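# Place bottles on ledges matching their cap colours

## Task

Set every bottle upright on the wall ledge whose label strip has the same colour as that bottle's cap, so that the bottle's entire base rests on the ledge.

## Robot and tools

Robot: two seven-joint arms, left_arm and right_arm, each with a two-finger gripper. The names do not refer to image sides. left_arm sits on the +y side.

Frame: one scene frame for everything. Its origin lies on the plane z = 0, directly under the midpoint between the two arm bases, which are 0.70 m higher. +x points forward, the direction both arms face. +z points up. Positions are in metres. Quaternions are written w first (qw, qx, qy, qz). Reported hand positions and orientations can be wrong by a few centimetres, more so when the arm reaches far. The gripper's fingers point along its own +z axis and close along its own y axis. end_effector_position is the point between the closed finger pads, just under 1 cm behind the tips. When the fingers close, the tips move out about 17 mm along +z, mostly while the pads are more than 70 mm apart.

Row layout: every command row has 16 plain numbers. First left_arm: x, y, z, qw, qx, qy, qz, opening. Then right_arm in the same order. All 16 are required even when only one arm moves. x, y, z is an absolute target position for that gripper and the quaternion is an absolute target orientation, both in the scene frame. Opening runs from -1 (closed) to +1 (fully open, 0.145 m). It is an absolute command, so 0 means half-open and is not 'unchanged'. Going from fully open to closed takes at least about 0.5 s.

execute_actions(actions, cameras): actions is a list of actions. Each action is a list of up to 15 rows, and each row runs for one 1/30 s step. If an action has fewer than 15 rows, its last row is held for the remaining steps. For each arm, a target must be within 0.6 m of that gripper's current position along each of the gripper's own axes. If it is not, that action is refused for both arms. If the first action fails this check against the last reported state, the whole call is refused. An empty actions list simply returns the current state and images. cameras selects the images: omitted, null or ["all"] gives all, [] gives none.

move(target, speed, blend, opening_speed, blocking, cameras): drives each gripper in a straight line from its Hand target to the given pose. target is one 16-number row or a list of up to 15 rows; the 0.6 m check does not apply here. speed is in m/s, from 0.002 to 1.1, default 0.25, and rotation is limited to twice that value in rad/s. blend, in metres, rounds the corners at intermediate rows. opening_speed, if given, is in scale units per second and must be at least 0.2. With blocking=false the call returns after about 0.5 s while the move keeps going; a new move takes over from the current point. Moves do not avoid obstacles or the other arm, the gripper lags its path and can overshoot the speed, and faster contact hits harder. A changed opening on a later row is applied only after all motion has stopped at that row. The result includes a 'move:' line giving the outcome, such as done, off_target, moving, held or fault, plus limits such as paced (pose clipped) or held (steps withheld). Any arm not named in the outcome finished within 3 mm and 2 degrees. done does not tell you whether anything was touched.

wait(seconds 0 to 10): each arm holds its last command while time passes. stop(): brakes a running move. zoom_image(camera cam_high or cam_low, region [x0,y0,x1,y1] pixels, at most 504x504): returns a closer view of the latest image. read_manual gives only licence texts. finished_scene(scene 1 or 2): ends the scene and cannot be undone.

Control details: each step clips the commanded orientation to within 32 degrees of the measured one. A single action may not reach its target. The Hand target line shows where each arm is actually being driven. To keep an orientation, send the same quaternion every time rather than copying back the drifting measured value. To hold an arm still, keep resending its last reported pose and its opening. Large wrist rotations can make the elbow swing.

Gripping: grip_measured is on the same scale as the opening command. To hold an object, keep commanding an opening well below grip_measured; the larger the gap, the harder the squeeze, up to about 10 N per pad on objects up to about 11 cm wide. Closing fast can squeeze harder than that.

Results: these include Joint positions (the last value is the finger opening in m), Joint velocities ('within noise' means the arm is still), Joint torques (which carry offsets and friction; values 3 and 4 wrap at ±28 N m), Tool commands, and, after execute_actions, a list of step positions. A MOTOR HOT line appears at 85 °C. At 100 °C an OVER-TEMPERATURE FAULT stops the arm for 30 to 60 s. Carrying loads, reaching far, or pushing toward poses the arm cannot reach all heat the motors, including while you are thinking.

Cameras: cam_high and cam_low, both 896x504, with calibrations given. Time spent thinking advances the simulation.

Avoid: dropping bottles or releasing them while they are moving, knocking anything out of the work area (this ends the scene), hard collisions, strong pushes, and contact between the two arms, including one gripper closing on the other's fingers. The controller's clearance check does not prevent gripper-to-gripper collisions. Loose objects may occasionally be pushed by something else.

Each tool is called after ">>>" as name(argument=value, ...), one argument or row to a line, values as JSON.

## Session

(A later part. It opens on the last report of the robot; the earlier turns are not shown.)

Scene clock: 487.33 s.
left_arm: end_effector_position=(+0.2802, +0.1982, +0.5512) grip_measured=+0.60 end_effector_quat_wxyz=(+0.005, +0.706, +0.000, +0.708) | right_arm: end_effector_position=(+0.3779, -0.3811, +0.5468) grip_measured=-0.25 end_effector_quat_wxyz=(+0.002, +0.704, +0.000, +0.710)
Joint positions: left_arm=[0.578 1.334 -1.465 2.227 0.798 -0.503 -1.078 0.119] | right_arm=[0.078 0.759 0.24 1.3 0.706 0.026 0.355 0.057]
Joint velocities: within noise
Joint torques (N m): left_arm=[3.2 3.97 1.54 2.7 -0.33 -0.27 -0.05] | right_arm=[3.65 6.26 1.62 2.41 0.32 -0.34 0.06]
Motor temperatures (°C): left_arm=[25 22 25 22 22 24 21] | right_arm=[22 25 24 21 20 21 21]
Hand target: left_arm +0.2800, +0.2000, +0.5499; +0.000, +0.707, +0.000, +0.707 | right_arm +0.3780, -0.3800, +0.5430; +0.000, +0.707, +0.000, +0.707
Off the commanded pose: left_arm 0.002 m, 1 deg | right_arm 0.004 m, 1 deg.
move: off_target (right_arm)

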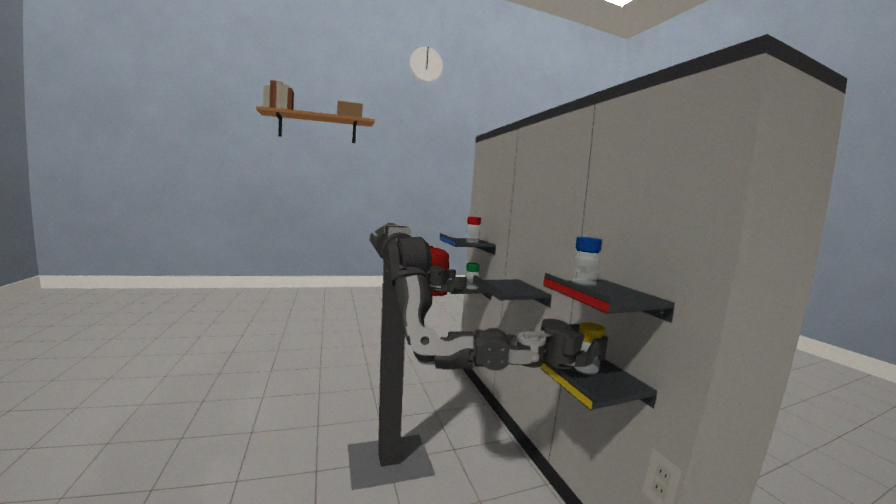

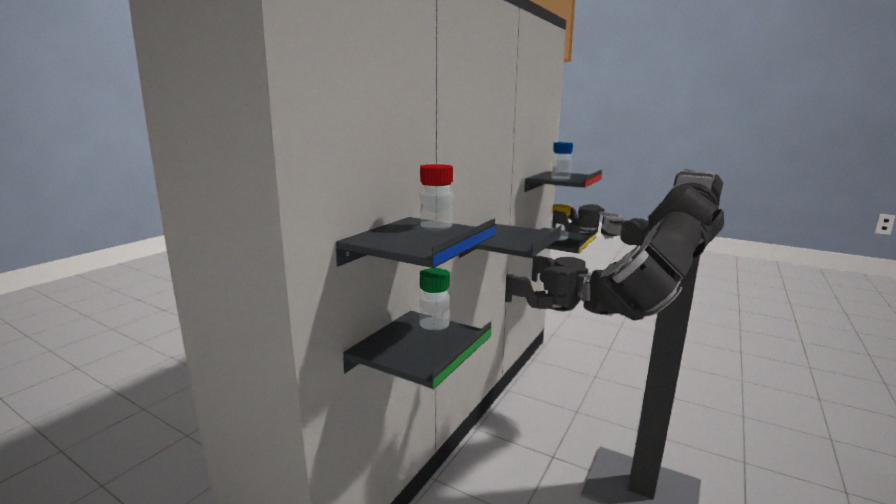

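>>> move(
  target=[
    [0.28,0.2,0.55,0,0.7071,0,0.7071,0.6,0.378,-0.38,0.547,0,0.7071,0,0.7071,-0.5],
    [0.28,0.2,0.55,0,0.7071,0,0.7071,0.6,0.378,-0.38,0.547,0,0.7071,0,0.7071,0.3],
    [0.25,0.25,0.60,0,0.7071,0,0.7071,0.6,0.34,-0.38,0.55,0,0.7071,0,0.7071,0.3],
    [0.225,0.31,0.70,0,0.7071,0,0.7071,0.6,0.22,-0.37,0.56,0,0.7071,0,0.7071,0.3],
    [0.23,0.341,0.75,0,0.7071,0,0.7071,1,0.22,-0.35,0.745,0,0.7071,0,0.7071,1],
    [0.33,0.341,0.75,0,0.7071,0,0.7071,1,0.33,-0.348,0.745,0,0.7071,0,0.7071,1],
  ],
  speed=0.2,
  blend=[0,0,0.01,0.03,0,0],
  opening_speed=2,
)

>>> zoom_image(
  camera="cam_high",
  region=[440, 200, 680, 420],
)

>>> zoom_image(
  camera="cam_low",
  region=[340, 130, 640, 400],
)

Scene clock: 509.70 s.
left_arm: end_effector_position=(+0.3298, +0.3418, +0.7516) grip_measured=+1.00 end_effector_quat_wxyz=(-0.009, +0.703, -0.009, +0.711) | right_arm: end_effector_position=(+0.3295, -0.3473, +0.7464) grip_measured=+1.00 end_effector_quat_wxyz=(-0.001, +0.706, +0.002, +0.708)
Joint positions: left_arm=[1.869 1.751 -1.562 1.882 1.584 0.295 -0.128 0.145] | right_arm=[-0.721 1.354 1.11 1.86 1.512 0.403 -0.097 0.145]
Joint velocities: within noise
Joint torques (N m): left_arm=[4.1 -1.83 2.37 0.01 0.13 -0.51 0.2] | right_arm=[2.1 5.63 3.22 0.46 0.12 -0.58 -0.17]
Motor temperatures (°C): left_arm=[25 22 24 22 22 24 21] | right_arm=[22 25 24 21 20 21 21]
Hand target: left_arm +0.3300, +0.3411, +0.7500; -0.007, +0.705, -0.010, +0.709 | right_arm +0.3300, -0.3480, +0.7451; +0.000, +0.707, +0.000, +0.707
Off the commanded pose: left_arm 0.002 m, 2 deg | right_arm 0.002 m, 0 deg.
joint sent to its limit (left arm) — joint 3 (upper arm roll), lower limit; joint 5 (forearm roll), upper limit. The joint targets still meet the commanded pose.
move: done; target 5's new opening was sent with left_arm's hand 0.001 m and 39 deg from that target; limits=paced

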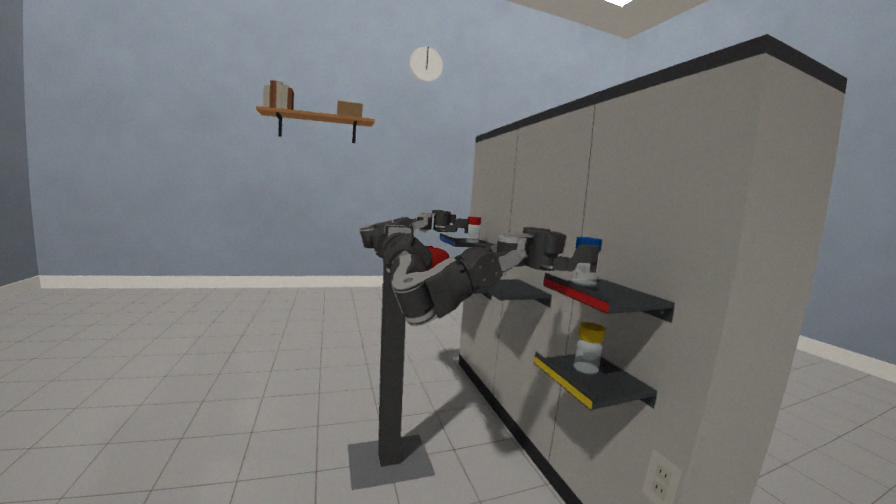

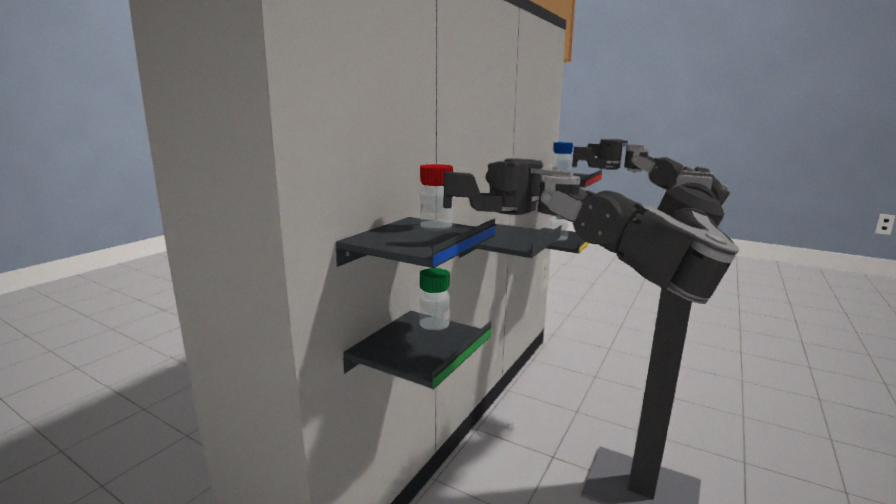

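Scaled by 2.100 from the camera's 896x504 image, which has a finer 1280x720 frame.

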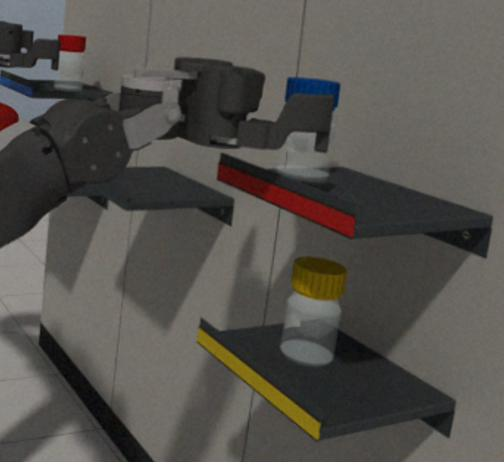

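Scaled by 1.680 from the camera's 896x504 image, which has a finer 1280x720 frame.

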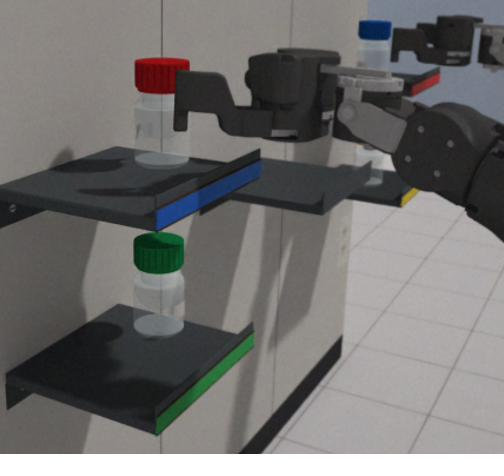

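>>> move(
  target=[
    [0.38,0.341,0.748,0,0.7071,0,0.7071,1,0.376,-0.348,0.745,0,0.7071,0,0.7071,1],
    [0.38,0.341,0.748,0,0.7071,0,0.7071,-0.5,0.376,-0.348,0.745,0,0.7071,0,0.7071,-0.5],
  ],
  speed=0.12,
  opening_speed=2,
)

>>> zoom_image(
  camera="cam_high",
  region=[540, 200, 680, 340],
)

>>> zoom_image(
  camera="cam_low",
  region=[340, 130, 640, 400],
)

Scene clock: 534.13 s.
left_arm: end_effector_position=(+0.3798, +0.3421, +0.7472) grip_measured=-0.24 end_effector_quat_wxyz=(-0.002, +0.708, +0.000, +0.706) | right_arm: end_effector_position=(+0.3764, -0.3470, +0.7434) grip_measured=-0.25 end_effector_quat_wxyz=(+0.009, +0.706, +0.017, +0.708)
Joint positions: left_arm=[1.322 1.526 -1.071 1.678 1.584 0.253 -0.153 0.058] | right_arm=[-1.277 1.587 1.49 1.67 1.559 0.212 -0.1 0.057]
Joint velocities: within noise
Joint torques (N m): left_arm=[4.84 1.33 4.34 0.5 0.12 -0.66 0.05] | right_arm=[3.36 2.07 5.71 0.17 0.08 -0.44 -0.1]
Motor temperatures (°C): left_arm=[25 22 25 22 22 25 21] | right_arm=[21 25 24 20 20 21 21]
Hand target: left_arm +0.3800, +0.3409, +0.7479; +0.000, +0.707, +0.000, +0.707 | right_arm +0.3760, -0.3480, +0.7450; +0.010, +0.704, +0.015, +0.710
Off the commanded pose: left_arm 0.001 m, 0 deg | right_arm 0.002 m, 2 deg.
joint sent to its limit (left arm) — joint 5 (forearm roll), upper limit. The joint targets still meet the commanded pose.
joint sent to its limit (right arm) — joint 5 (forearm roll), upper limit. The joint targets still meet the commanded pose.
move: done

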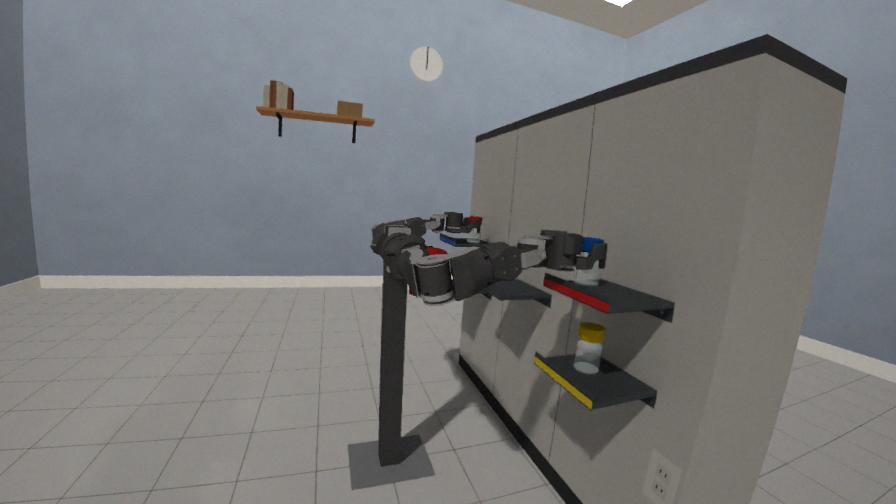

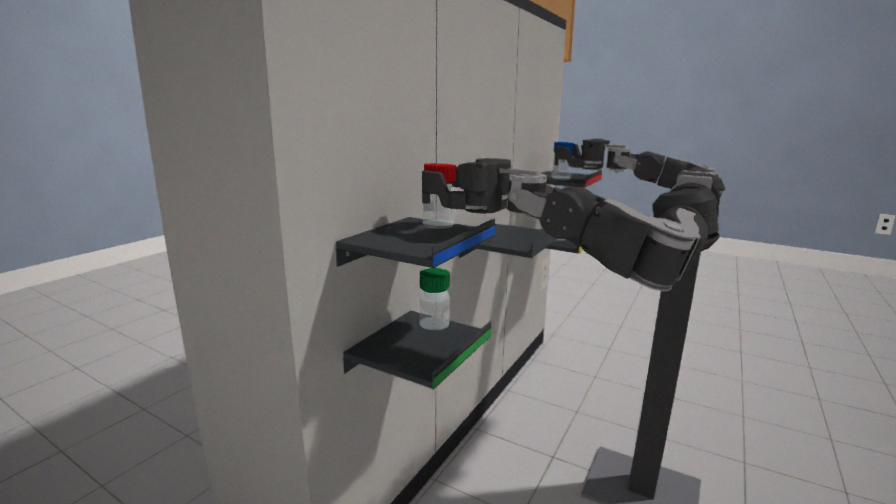

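Scaled by 3.600 from the camera's 896x504 image, which has a finer 1280x720 frame.

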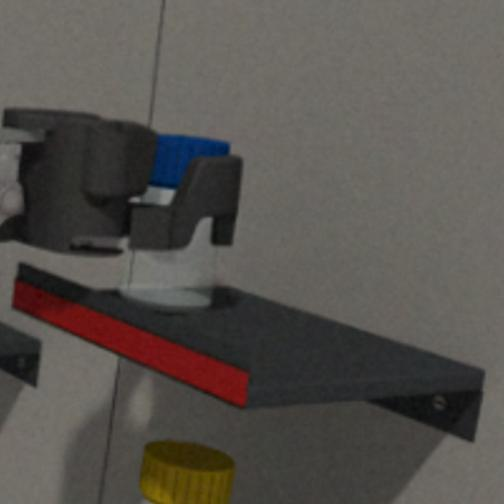

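Scaled by 1.680 from the camera's 896x504 image, which has a finer 1280x720 frame.

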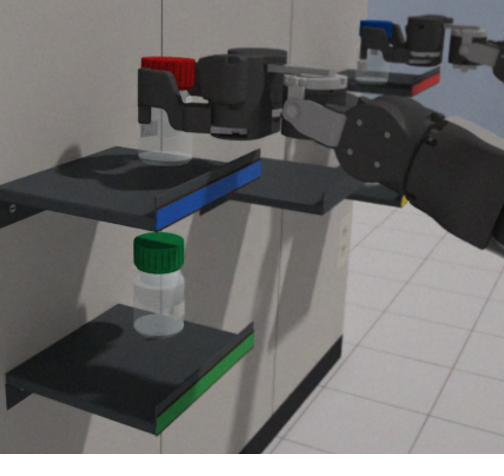

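>>> move(
  target=[
    [0.38,0.341,0.79,0,0.7071,0,0.7071,-0.5,0.376,-0.348,0.79,0,0.7071,0,0.7071,-0.5],
    [0.26,0.31,0.79,0,0.7071,0,0.7071,-0.5,0.25,-0.32,0.79,0,0.7071,0,0.7071,-0.5],
    [0.25,0.27,0.77,0,0.7071,0,0.7071,-0.5,0.28,-0.12,0.76,0,0.7071,0,0.7071,-0.5],
    [0.25,0.27,0.77,0,0.7071,0,0.7071,-0.5,0.33,0.02,0.74,-0.1228,0.6964,0.1228,0.6964,-0.5],
    [0.25,0.27,0.77,0,0.7071,0,0.7071,-0.5,0.376,0.05,0.70,-0.1228,0.6964,0.1228,0.6964,-0.5],
  ],
  speed=0.2,
  blend=[0.005,0.03,0.03,0.02,0],
)

>>> zoom_image(
  camera="cam_high",
  region=[420, 180, 600, 320],
)

>>> zoom_image(
  camera="cam_low",
  region=[440, 130, 640, 300],
)

Scene clock: 550.20 s.
left_arm: end_effector_position=(+0.2515, +0.2696, +0.7690) grip_measured=-0.24 end_effector_quat_wxyz=(-0.083, +0.664, -0.053, +0.741) | right_arm: end_effector_position=(+0.3767, +0.0490, +0.6967) grip_measured=-0.25 end_effector_quat_wxyz=(-0.120, +0.702, +0.123, +0.691)
Joint positions: left_arm=[1.985 2.009 -1.474 2.429 1.584 0.421 -0.409 0.058] | right_arm=[1.094 0.186 -1.047 1.822 1.183 0.499 -1.069 0.057]
Joint velocities: within noise
Joint torques (N m): left_arm=[1.44 -1.52 1.62 -0.36 -0.03 -0.93 -0.2] | right_arm=[7 -1.38 3.23 2.19 -0.67 -0.43 0.2]
Motor temperatures (°C): left_arm=[25 22 26 22 22 25 21] | right_arm=[22 24 25 20 20 21 21]
Hand target: left_arm +0.2510, +0.2699, +0.7700; -0.082, +0.661, -0.050, +0.744 | right_arm +0.3759, +0.0500, +0.7001; -0.123, +0.696, +0.123, +0.696
Off the commanded pose: left_arm 0.002 m, 13 deg | right_arm 0.004 m, 1 deg.
joint sent to its limit (left arm) — joint 1 (shoulder pitch), upper limit; joint 2 (shoulder roll), upper limit; joint 4 (elbow), upper limit, where the elbow is as bent as it goes; joint 5 (forearm roll), upper limit. The joint targets are off in orientation, not in position.
move: off_target (left_arm, right_arm)

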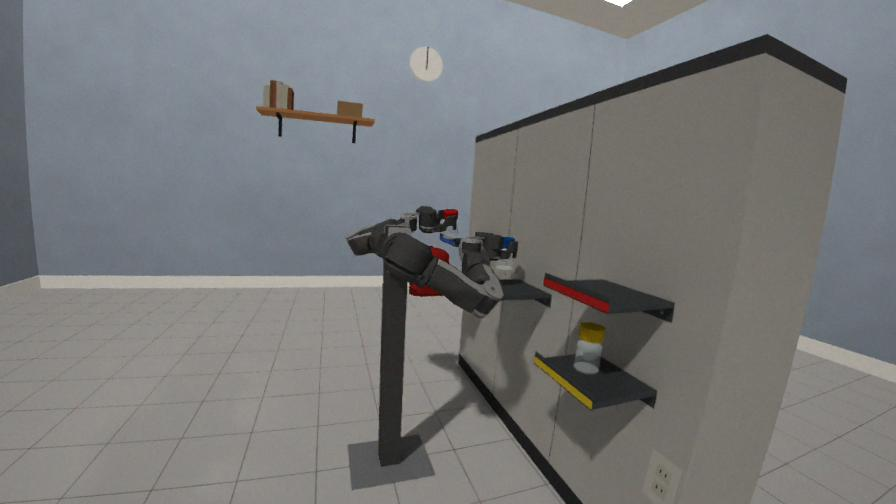

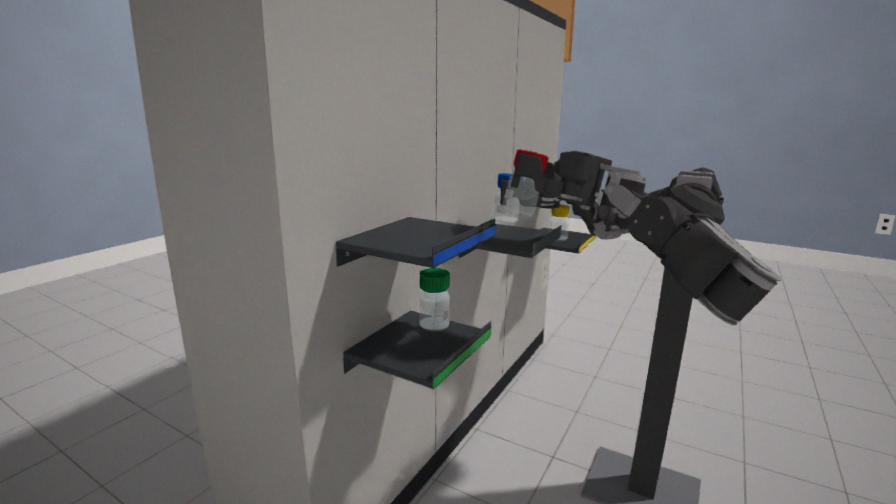

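Scaled by 2.800 from the camera's 896x504 image, which has a finer 1280x720 frame.

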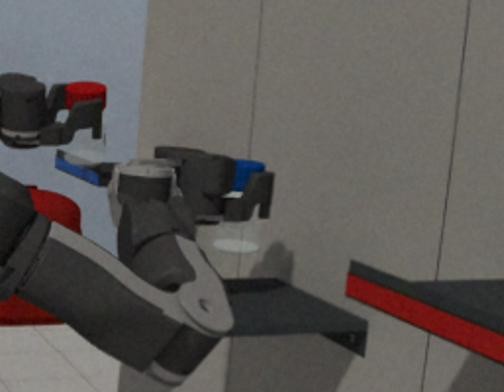

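Scaled by 2.520 from the camera's 896x504 image, which has a finer 1280x720 frame.

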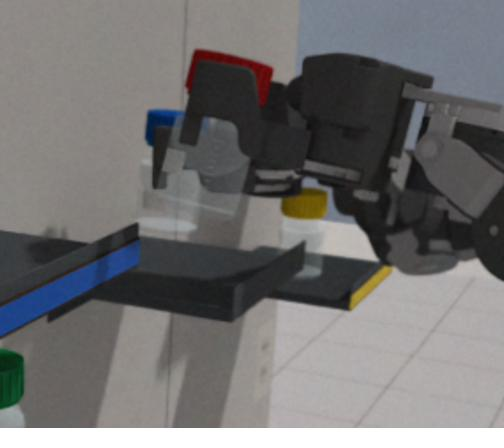

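>>> move(
  target=[
    [0.31,0.27,0.78,0,0.7071,0,0.7071,-0.5,0.376,0.05,0.66,-0.1228,0.6964,0.1228,0.6964,-0.5],
    [0.31,0.27,0.78,0,0.7071,0,0.7071,-0.5,0.376,0.05,0.651,-0.1228,0.6964,0.1228,0.6964,-0.5],
  ],
  speed=[0.12,0.03],
)

>>> zoom_image(
  camera="cam_high",
  region=[420, 180, 600, 320],
)

>>> zoom_image(
  camera="cam_low",
  region=[440, 130, 640, 300],
)

Scene clock: 564.97 s.
left_arm: end_effector_position=(+0.3099, +0.2708, +0.7799) grip_measured=-0.24 end_effector_quat_wxyz=(-0.037, +0.665, -0.057, +0.744) | right_arm: end_effector_position=(+0.3763, +0.0493, +0.6510) grip_measured=-0.25 end_effector_quat_wxyz=(-0.121, +0.699, +0.122, +0.694)
Joint positions: left_arm=[1.98 1.721 -1.562 2.174 1.584 0.33 -0.4 0.058] | right_arm=[0.988 0.234 -1.153 1.802 1.054 0.349 -1.01 0.057]
Joint velocities: within noise
Joint torques (N m): left_arm=[3.44 -1.96 1.89 -0.69 -0.02 -0.91 0.12] | right_arm=[5.89 -0.8 2.65 2.03 -0.64 -0.48 0.17]
Motor temperatures (°C): left_arm=[24 22 25 21 22 25 21] | right_arm=[23 24 24 20 21 21 21]
Hand target: left_arm +0.3100, +0.2701, +0.7798; -0.033, +0.664, -0.057, +0.745 | right_arm +0.3760, +0.0501, +0.6510; -0.123, +0.696, +0.123, +0.696
Off the commanded pose: left_arm 0.001 m, 10 deg | right_arm 0.001 m, 0 deg.
joint sent to its limit (left arm) — joint 3 (upper arm roll), lower limit; joint 5 (forearm roll), upper limit. The joint targets are off in orientation, not in position.
move: off_target (left_arm)

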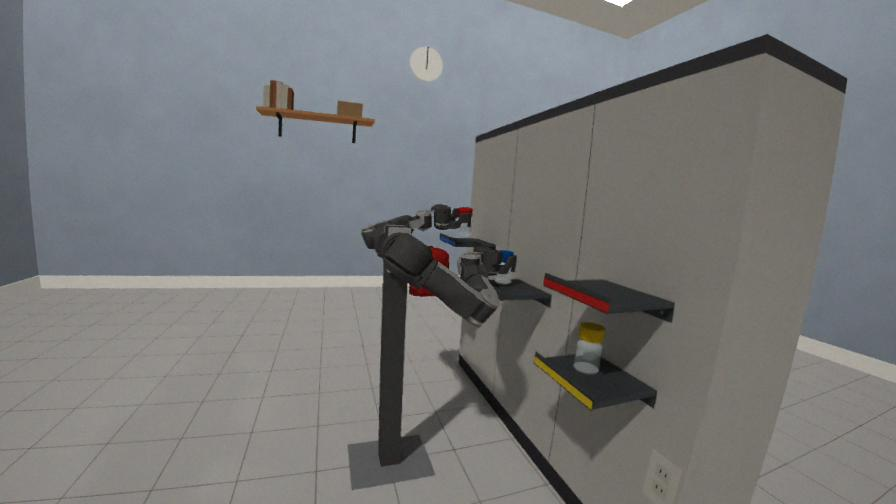

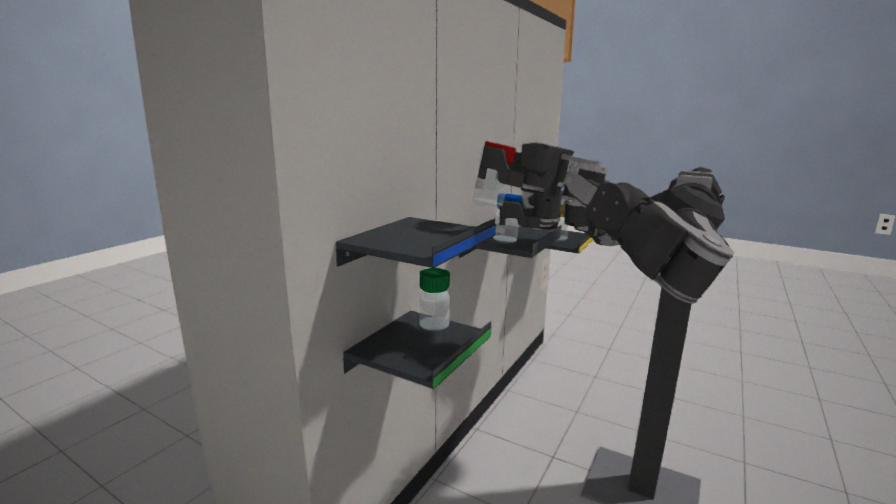

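Scaled by 2.800 from the camera's 896x504 image, which has a finer 1280x720 frame.

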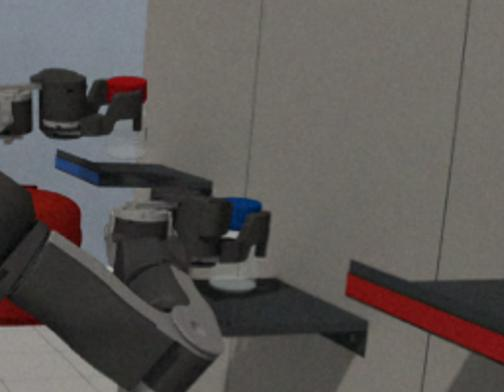

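Scaled by 2.520 from the camera's 896x504 image, which has a finer 1280x720 frame.

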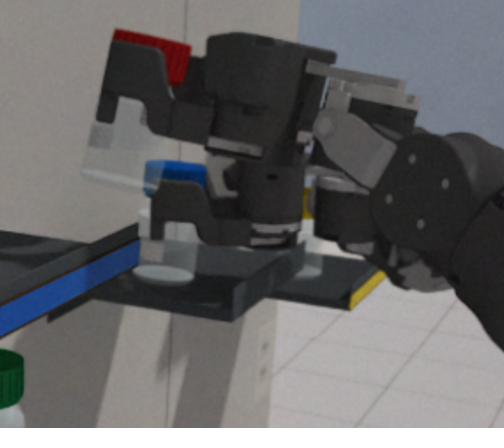

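>>> move(
  target=[
    [0.31,0.27,0.78,0,0.7071,0,0.7071,-0.5,0.376,0.05,0.645,-0.1228,0.6964,0.1228,0.6964,-0.5],
  ],
  speed=0.03,
  cameras=[],
)

>>> move(
  target=[
    [0.31,0.27,0.78,0,0.7071,0,0.7071,-0.5,0.376,0.05,0.640,-0.1228,0.6964,0.1228,0.6964,-0.5],
  ],
  speed=0.03,
)

>>> zoom_image(
  camera="cam_high",
  region=[420, 180, 600, 320],
)

Scene clock: 578.33 s.
left_arm: end_effector_position=(+0.3099, +0.2708, +0.7799) grip_measured=-0.24 end_effector_quat_wxyz=(-0.037, +0.665, -0.057, +0.744) | right_arm: end_effector_position=(+0.3761, +0.0488, +0.6504) grip_measured=-0.25 end_effector_quat_wxyz=(-0.121, +0.690, +0.120, +0.703)
Joint positions: left_arm=[1.98 1.721 -1.562 2.174 1.584 0.33 -0.4 0.058] | right_arm=[0.969 0.234 -1.153 1.799 1.01 0.331 -0.995 0.057]
Joint velocities: within noise
Joint torques (N m): left_arm=[3.44 -1.94 1.89 -0.68 -0.02 -0.92 0.12] | right_arm=[4.76 -1.15 2.84 1.5 -0.08 -0.16 0.14]
Motor temperatures (°C): left_arm=[24 22 25 21 22 26 21] | right_arm=[23 24 24 20 21 21 21]
Hand target: left_arm +0.3100, +0.2701, +0.7798; -0.033, +0.664, -0.057, +0.745 | right_arm +0.3760, +0.0498, +0.6449; -0.123, +0.696, +0.123, +0.696
Off the commanded pose: left_arm 0.001 m, 10 deg | right_arm 0.005 m, 1 deg.
joint sent to its limit (left arm) — joint 3 (upper arm roll), lower limit; joint 5 (forearm roll), upper limit. The joint targets are off in orientation, not in position.
move: off_target (left_arm, right_arm)
No camera images: "cameras" was empty.

Scene clock: 581.47 s.
left_arm: end_effector_position=(+0.3099, +0.2708, +0.7799) grip_measured=-0.24 end_effector_quat_wxyz=(-0.037, +0.665, -0.057, +0.744) | right_arm: end_effector_position=(+0.3757, +0.0489, +0.6495) grip_measured=-0.25 end_effector_quat_wxyz=(-0.122, +0.684, +0.118, +0.710)
Joint positions: left_arm=[1.98 1.721 -1.562 2.174 1.584 0.33 -0.399 0.058] | right_arm=[0.947 0.231 -1.148 1.796 0.97 0.32 -0.98 0.057]
Joint velocities: within noise
Joint torques (N m): left_arm=[3.44 -1.96 1.89 -0.69 -0.02 -0.92 0.12] | right_arm=[4.05 -0.94 3.03 1.26 0.32 0.1 0.13]
Motor temperatures (°C): left_arm=[24 22 25 21 22 26 21] | right_arm=[23 24 24 20 21 21 21]
Hand target: left_arm +0.3100, +0.2701, +0.7798; -0.033, +0.664, -0.057, +0.745 | right_arm +0.3759, +0.0499, +0.6400; -0.123, +0.696, +0.123, +0.696
Off the commanded pose: left_arm 0.001 m, 10 deg | right_arm 0.010 m, 2 deg.
joint sent to its limit (left arm) — joint 3 (upper arm roll), lower limit; joint 5 (forearm roll), upper limit. The joint targets are off in orientation, not in position.
move: off_target (left_arm, right_arm)

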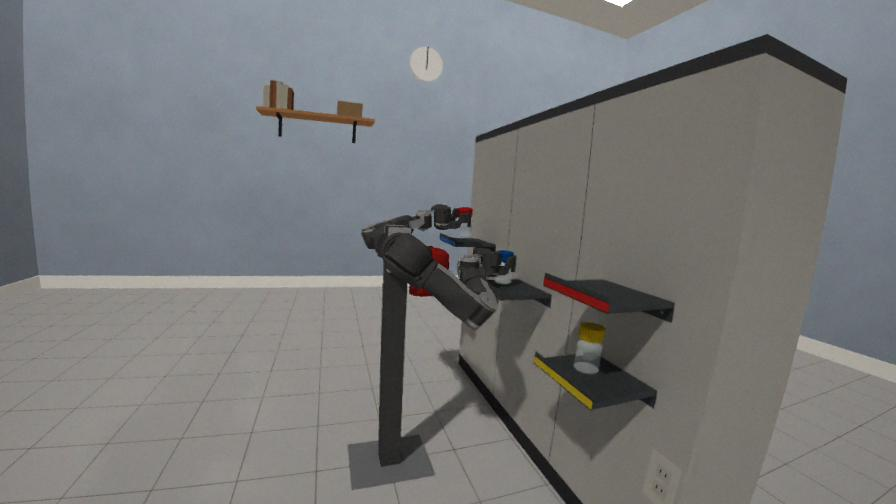

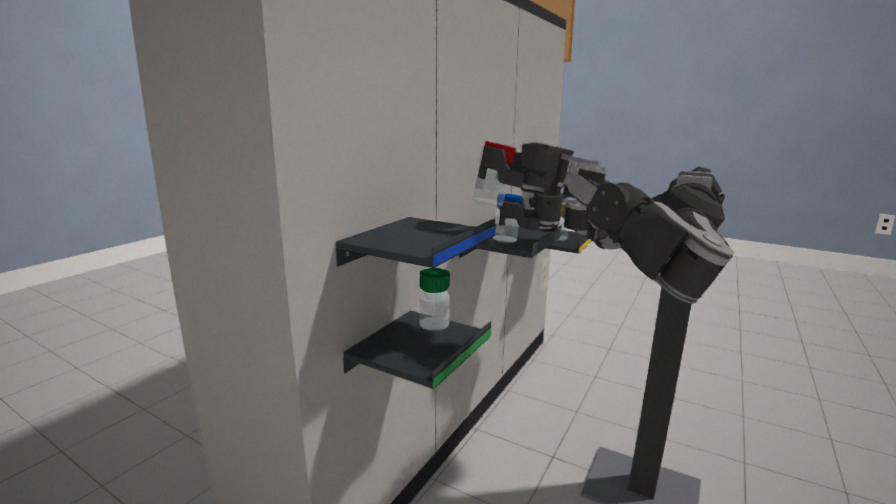

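Scaled by 2.800 from the camera's 896x504 image, which has a finer 1280x720 frame.

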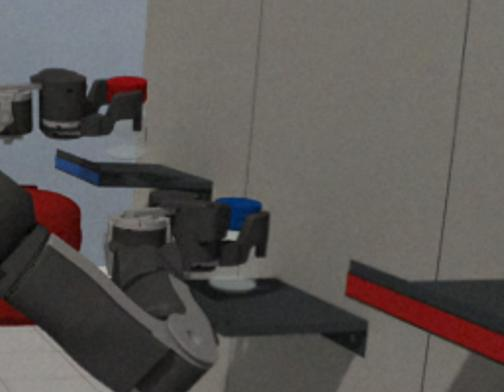

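>>> move(
  target=[
    [0.31,0.27,0.78,0,0.7071,0,0.7071,-0.5,0.376,0.05,0.650,-0.1228,0.6964,0.1228,0.6964,-0.5],
    [0.31,0.27,0.78,0,0.7071,0,0.7071,-0.5,0.376,0.05,0.650,-0.1228,0.6964,0.1228,0.6964,0.24],
    [0.32,0.25,0.78,0,0.7071,0,0.7071,-0.5,0.376,0.05,0.74,-0.1228,0.6964,0.1228,0.6964,0.24],
    [0.33,0.20,0.79,0,0.7071,0,0.7071,-0.5,0.33,-0.06,0.74,0,0.7071,0,0.7071,0.24],
    [0.35,0.08,0.80,0.0923,0.701,-0.0923,0.701,-0.5,0.29,-0.20,0.72,0,0.7071,0,0.7071,0.24],
    [0.376,-0.05,0.77,0.153,0.690,-0.153,0.690,-0.5,0.29,-0.24,0.72,0,0.7071,0,0.7071,0.24],
    [0.376,-0.05,0.70,0.153,0.690,-0.153,0.690,-0.5,0.29,-0.24,0.72,0,0.7071,0,0.7071,0.24],
  ],
  speed=0.2,
  blend=[0,0,0.01,0.02,0.02,0.01,0],
  opening_speed=2,
)

>>> zoom_image(
  camera="cam_high",
  region=[420, 180, 600, 320],
)

>>> zoom_image(
  camera="cam_low",
  region=[440, 130, 640, 300],
)

Scene clock: 606.77 s.
left_arm: end_effector_position=(+0.3765, -0.0495, +0.6958) grip_measured=-0.24 end_effector_quat_wxyz=(+0.150, +0.696, -0.154, +0.685) | right_arm: end_effector_position=(+0.2902, -0.2398, +0.7193) grip_measured=+0.24 end_effector_quat_wxyz=(+0.001, +0.708, +0.000, +0.706)
Joint positions: left_arm=[1.097 0.246 -1.038 1.836 1.197 0.489 -0.942 0.058] | right_arm=[0.02 0.959 0.481 2.415 1.454 0.769 -0.651 0.093]
Joint velocities: within noise
Joint torques (N m): left_arm=[9.75 -0.88 3.08 2.4 -0.48 -0.7 0.22] | right_arm=[2.18 4.42 3.04 0.83 -0.22 -0.38 0.18]
Motor temperatures (°C): left_arm=[24 22 25 21 22 26 21] | right_arm=[23 23 24 20 20 20 21]
Hand target: left_arm +0.3760, -0.0499, +0.6998; +0.153, +0.690, -0.153, +0.690 | right_arm +0.2900, -0.2400, +0.7201; +0.000, +0.707, +0.000, +0.707
Off the commanded pose: left_arm 0.004 m, 1 deg | right_arm 0.001 m, 0 deg.
move: off_target (left_arm)

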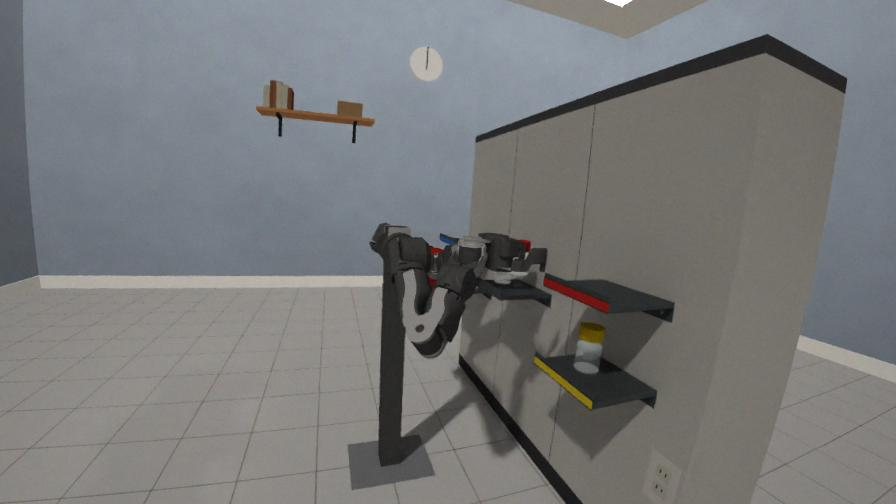

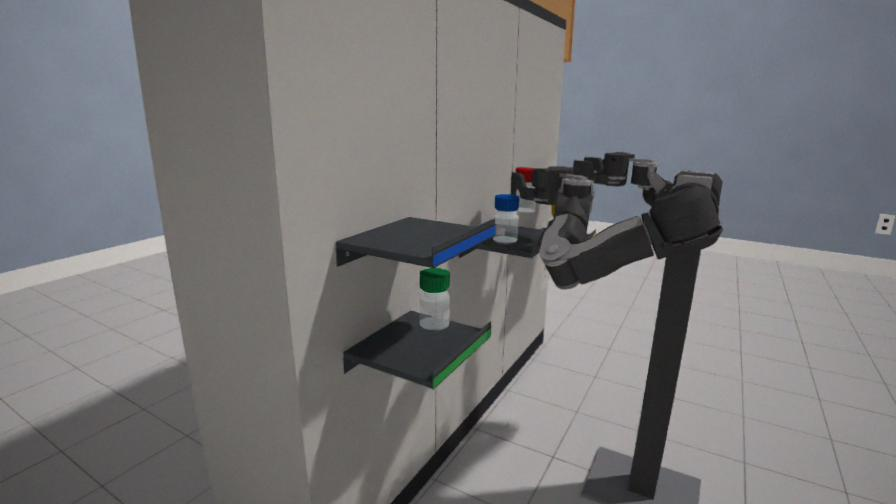

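Scaled by 2.800 from the camera's 896x504 image, which has a finer 1280x720 frame.

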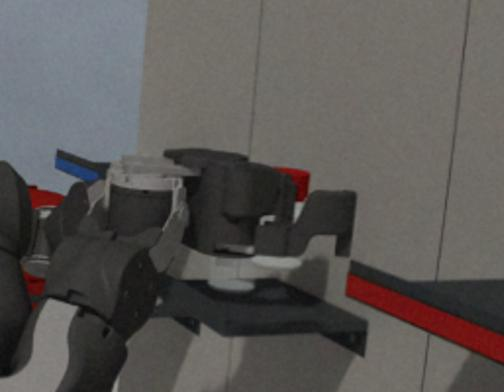

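Scaled by 2.520 from the camera's 896x504 image, which has a finer 1280x720 frame.

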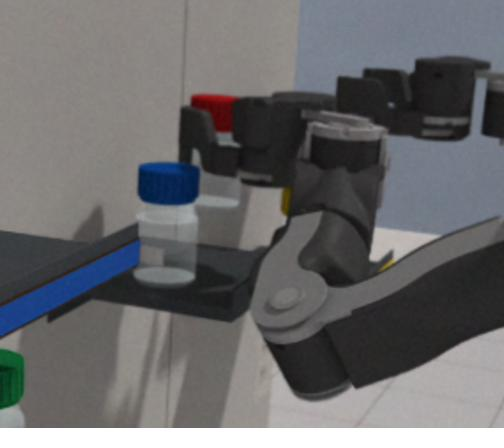

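>>> move(
  target=[
    [0.376,-0.05,0.665,0.153,0.690,-0.153,0.690,-0.5,0.29,-0.24,0.72,0,0.7071,0,0.7071,0.24],
    [0.376,-0.05,0.651,0.153,0.690,-0.153,0.690,-0.5,0.29,-0.24,0.72,0,0.7071,0,0.7071,0.24],
  ],
  speed=[0.12,0.04],
)

>>> zoom_image(
  camera="cam_low",
  region=[440, 130, 640, 300],
)

Scene clock: 616.03 s.
left_arm: end_effector_position=(+0.3758, -0.0500, +0.6507) grip_measured=-0.24 end_effector_quat_wxyz=(+0.152, +0.693, -0.153, +0.688) | right_arm: end_effector_position=(+0.2902, -0.2398, +0.7193) grip_measured=+0.24 end_effector_quat_wxyz=(+0.001, +0.708, +0.000, +0.706)
Joint positions: left_arm=[0.989 0.289 -1.139 1.816 1.067 0.34 -0.882 0.058] | right_arm=[0.02 0.959 0.481 2.415 1.454 0.769 -0.651 0.093]
Joint velocities: within noise
Joint torques (N m): left_arm=[8.27 -0.49 2.39 2.37 -0.48 -0.73 0.23] | right_arm=[1.94 4.5 3.02 0.79 -0.22 -0.39 0.14]
Motor temperatures (°C): left_arm=[26 21 25 21 22 26 21] | right_arm=[22 24 24 20 20 21 21]
Hand target: left_arm +0.3760, -0.0501, +0.6510; +0.153, +0.690, -0.153, +0.690 | right_arm +0.2900, -0.2400, +0.7201; +0.000, +0.707, +0.000, +0.707
Off the commanded pose: left_arm 0.000 m, 0 deg | right_arm 0.001 m, 0 deg.
move: done

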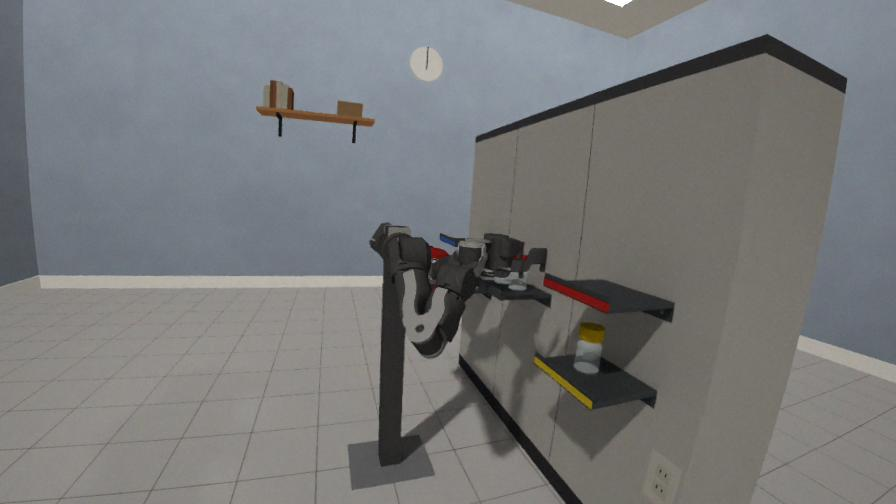

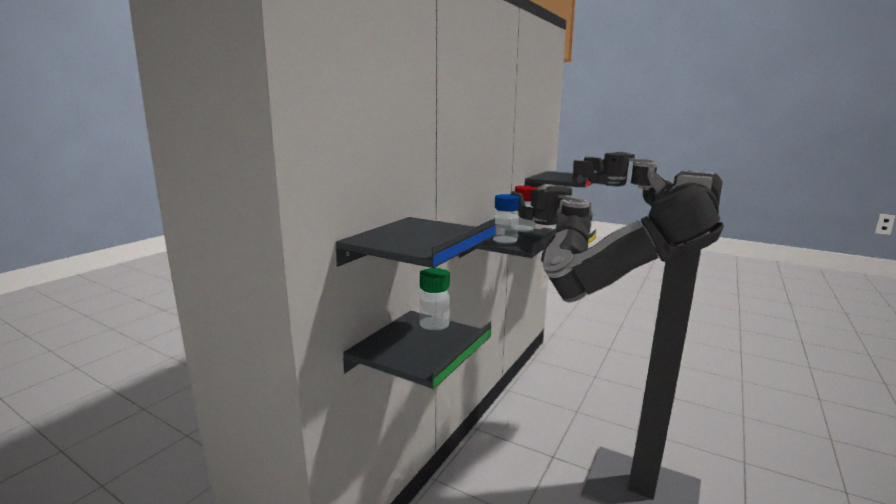

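Scaled by 2.520 from the camera's 896x504 image, which has a finer 1280x720 frame.

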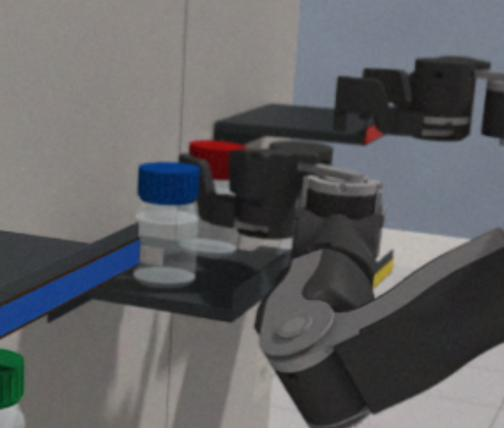

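>>> move(
  target=[
    [0.376,-0.05,0.645,0.153,0.690,-0.153,0.690,-0.5,0.29,-0.24,0.72,0,0.7071,0,0.7071,0.24],
  ],
  speed=0.04,
  cameras=[],
)

>>> move(
  target=[
    [0.376,-0.05,0.640,0.153,0.690,-0.153,0.690,-0.5,0.29,-0.24,0.72,0,0.7071,0,0.7071,0.24],
  ],
  speed=0.04,
  cameras=[],
)

Scene clock: 623.50 s.
left_arm: end_effector_position=(+0.3758, -0.0500, +0.6456) grip_measured=-0.24 end_effector_quat_wxyz=(+0.152, +0.692, -0.153, +0.689) | right_arm: end_effector_position=(+0.2902, -0.2398, +0.7193) grip_measured=+0.24 end_effector_quat_wxyz=(+0.001, +0.708, +0.000, +0.706)
Joint positions: left_arm=[0.98 0.294 -1.153 1.811 1.054 0.318 -0.877 0.058] | right_arm=[0.02 0.959 0.481 2.415 1.454 0.769 -0.651 0.093]
Joint velocities: within noise
Joint torques (N m): left_arm=[7.98 -0.44 2.14 2.3 -0.47 -0.68 0.23] | right_arm=[2.18 4.6 3.08 0.73 -0.23 -0.41 0.17]
Motor temperatures (°C): left_arm=[27 21 25 21 22 26 21] | right_arm=[22 24 24 20 20 21 21]
Hand target: left_arm +0.3760, -0.0500, +0.6450; +0.153, +0.690, -0.153, +0.690 | right_arm +0.2900, -0.2400, +0.7201; +0.000, +0.707, +0.000, +0.707
Off the commanded pose: left_arm 0.001 m, 0 deg | right_arm 0.001 m, 0 deg.
move: done
No camera images: "cameras" was empty.

Scene clock: 624.23 s.
left_arm: end_effector_position=(+0.3759, -0.0496, +0.6452) grip_measured=-0.24 end_effector_quat_wxyz=(+0.154, +0.686, -0.150, +0.695) | right_arm: end_effector_position=(+0.2902, -0.2398, +0.7193) grip_measured=+0.24 end_effector_quat_wxyz=(+0.001, +0.708, +0.000, +0.706)
Joint positions: left_arm=[0.977 0.298 -1.165 1.807 1.037 0.29 -0.874 0.058] | right_arm=[0.02 0.959 0.481 2.415 1.454 0.769 -0.651 0.093]
Joint velocities: within noise
Joint torques (N m): left_arm=[7.16 -0.28 1.66 1.87 -0.22 -0.43 0.24] | right_arm=[2.04 4.31 3.04 0.77 -0.22 -0.4 0.16]
Motor temperatures (°C): left_arm=[27 21 25 21 22 26 21] | right_arm=[22 24 24 20 20 21 21]
Hand target: left_arm +0.3760, -0.0500, +0.6400; +0.153, +0.690, -0.153, +0.690 | right_arm +0.2900, -0.2400, +0.7201; +0.000, +0.707, +0.000, +0.707
Off the commanded pose: left_arm 0.005 m, 1 deg | right_arm 0.001 m, 0 deg.
move: off_target (left_arm)
No camera images: "cameras" was empty.

>>> move(
  target=[
    [0.376,-0.05,0.646,0.153,0.690,-0.153,0.690,-0.5,0.29,-0.24,0.72,0,0.7071,0,0.7071,0.24],
    [0.376,-0.05,0.646,0.153,0.690,-0.153,0.690,0.24,0.29,-0.24,0.72,0,0.7071,0,0.7071,0.24],
    [0.376,-0.05,0.735,0.153,0.690,-0.153,0.690,0.24,0.29,-0.24,0.74,0,0.7071,0,0.7071,0.24],
    [0.380,0.05,0.735,0.0923,0.701,-0.0923,0.701,0.24,0.29,-0.24,0.74,0,0.7071,0,0.7071,0.24],
    [0.380,0.05,0.65,0.0923,0.701,-0.0923,0.701,0.24,0.29,-0.22,0.76,0,0.7071,0,0.7071,0.24],
  ],
  speed=0.18,
  blend=[0,0,0.01,0.01,0],
  opening_speed=2,
)

>>> zoom_image(
  camera="cam_high",
  region=[420, 180, 600, 320],
)

>>> zoom_image(
  camera="cam_low",
  region=[440, 130, 640, 300],
)

Scene clock: 649.23 s.
left_arm: end_effector_position=(+0.3800, +0.0507, +0.6493) grip_measured=+0.24 end_effector_quat_wxyz=(+0.090, +0.702, -0.091, +0.700) | right_arm: end_effector_position=(+0.2899, -0.2202, +0.7606) grip_measured=+0.24 end_effector_quat_wxyz=(+0.003, +0.672, +0.014, +0.740)
Joint positions: left_arm=[0.875 0.608 -0.997 2.003 1.099 0.328 -0.894 0.093] | right_arm=[0.34 1.007 0.284 2.426 1.559 0.785 -0.815 0.093]
Joint velocities: within noise
Joint torques (N m): left_arm=[8.06 0.54 2.61 2.39 -0.31 -0.51 0.23] | right_arm=[3.2 3.65 1.09 0.35 -0.19 -0.27 -0.17]
Motor temperatures (°C): left_arm=[27 21 25 21 22 25 21] | right_arm=[22 24 24 20 20 21 21]
Hand target: left_arm +0.3800, +0.0500, +0.6499; +0.092, +0.701, -0.092, +0.701 | right_arm +0.2902, -0.2201, +0.7597; +0.004, +0.673, +0.013, +0.739
Off the commanded pose: left_arm 0.001 m, 0 deg | right_arm 0.001 m, 6 deg.
joint sent to its limit (right arm) — joint 5 (forearm roll), upper limit; joint 6 (wrist pitch), upper limit. The joint targets are off in orientation, not in position.
move: off_target (right_arm)

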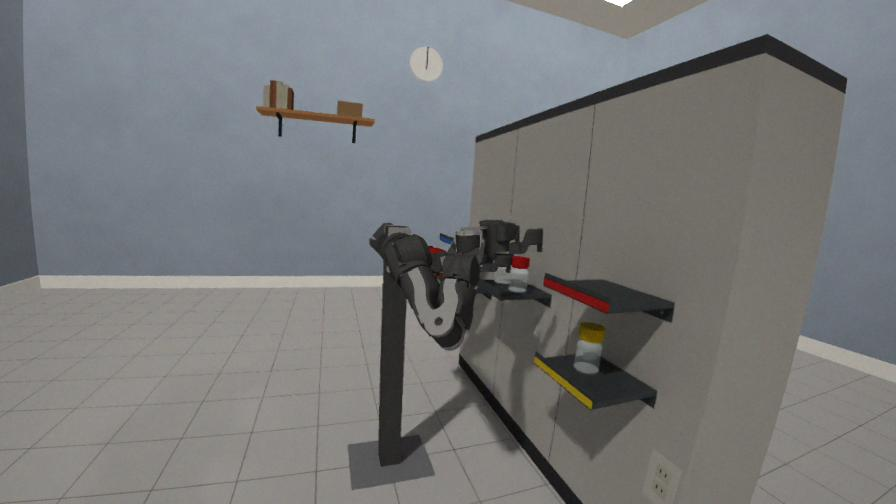

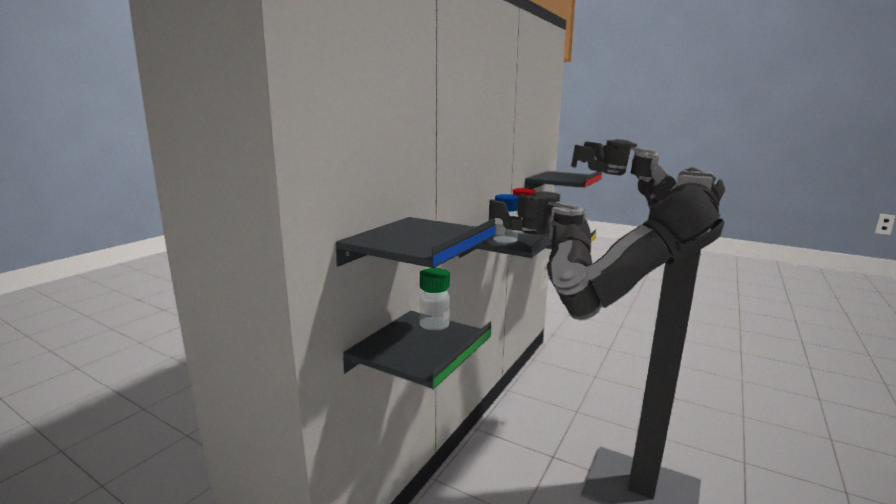

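Scaled by 2.800 from the camera's 896x504 image, which has a finer 1280x720 frame.

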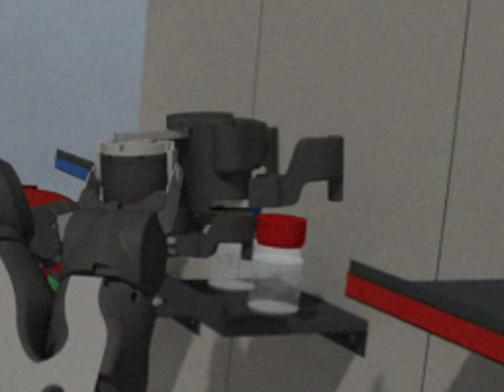

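Scaled by 2.520 from the camera's 896x504 image, which has a finer 1280x720 frame.

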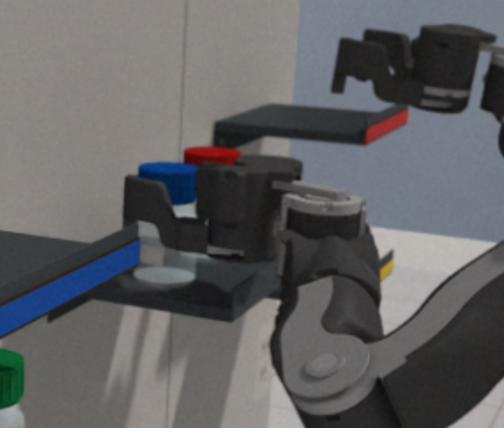

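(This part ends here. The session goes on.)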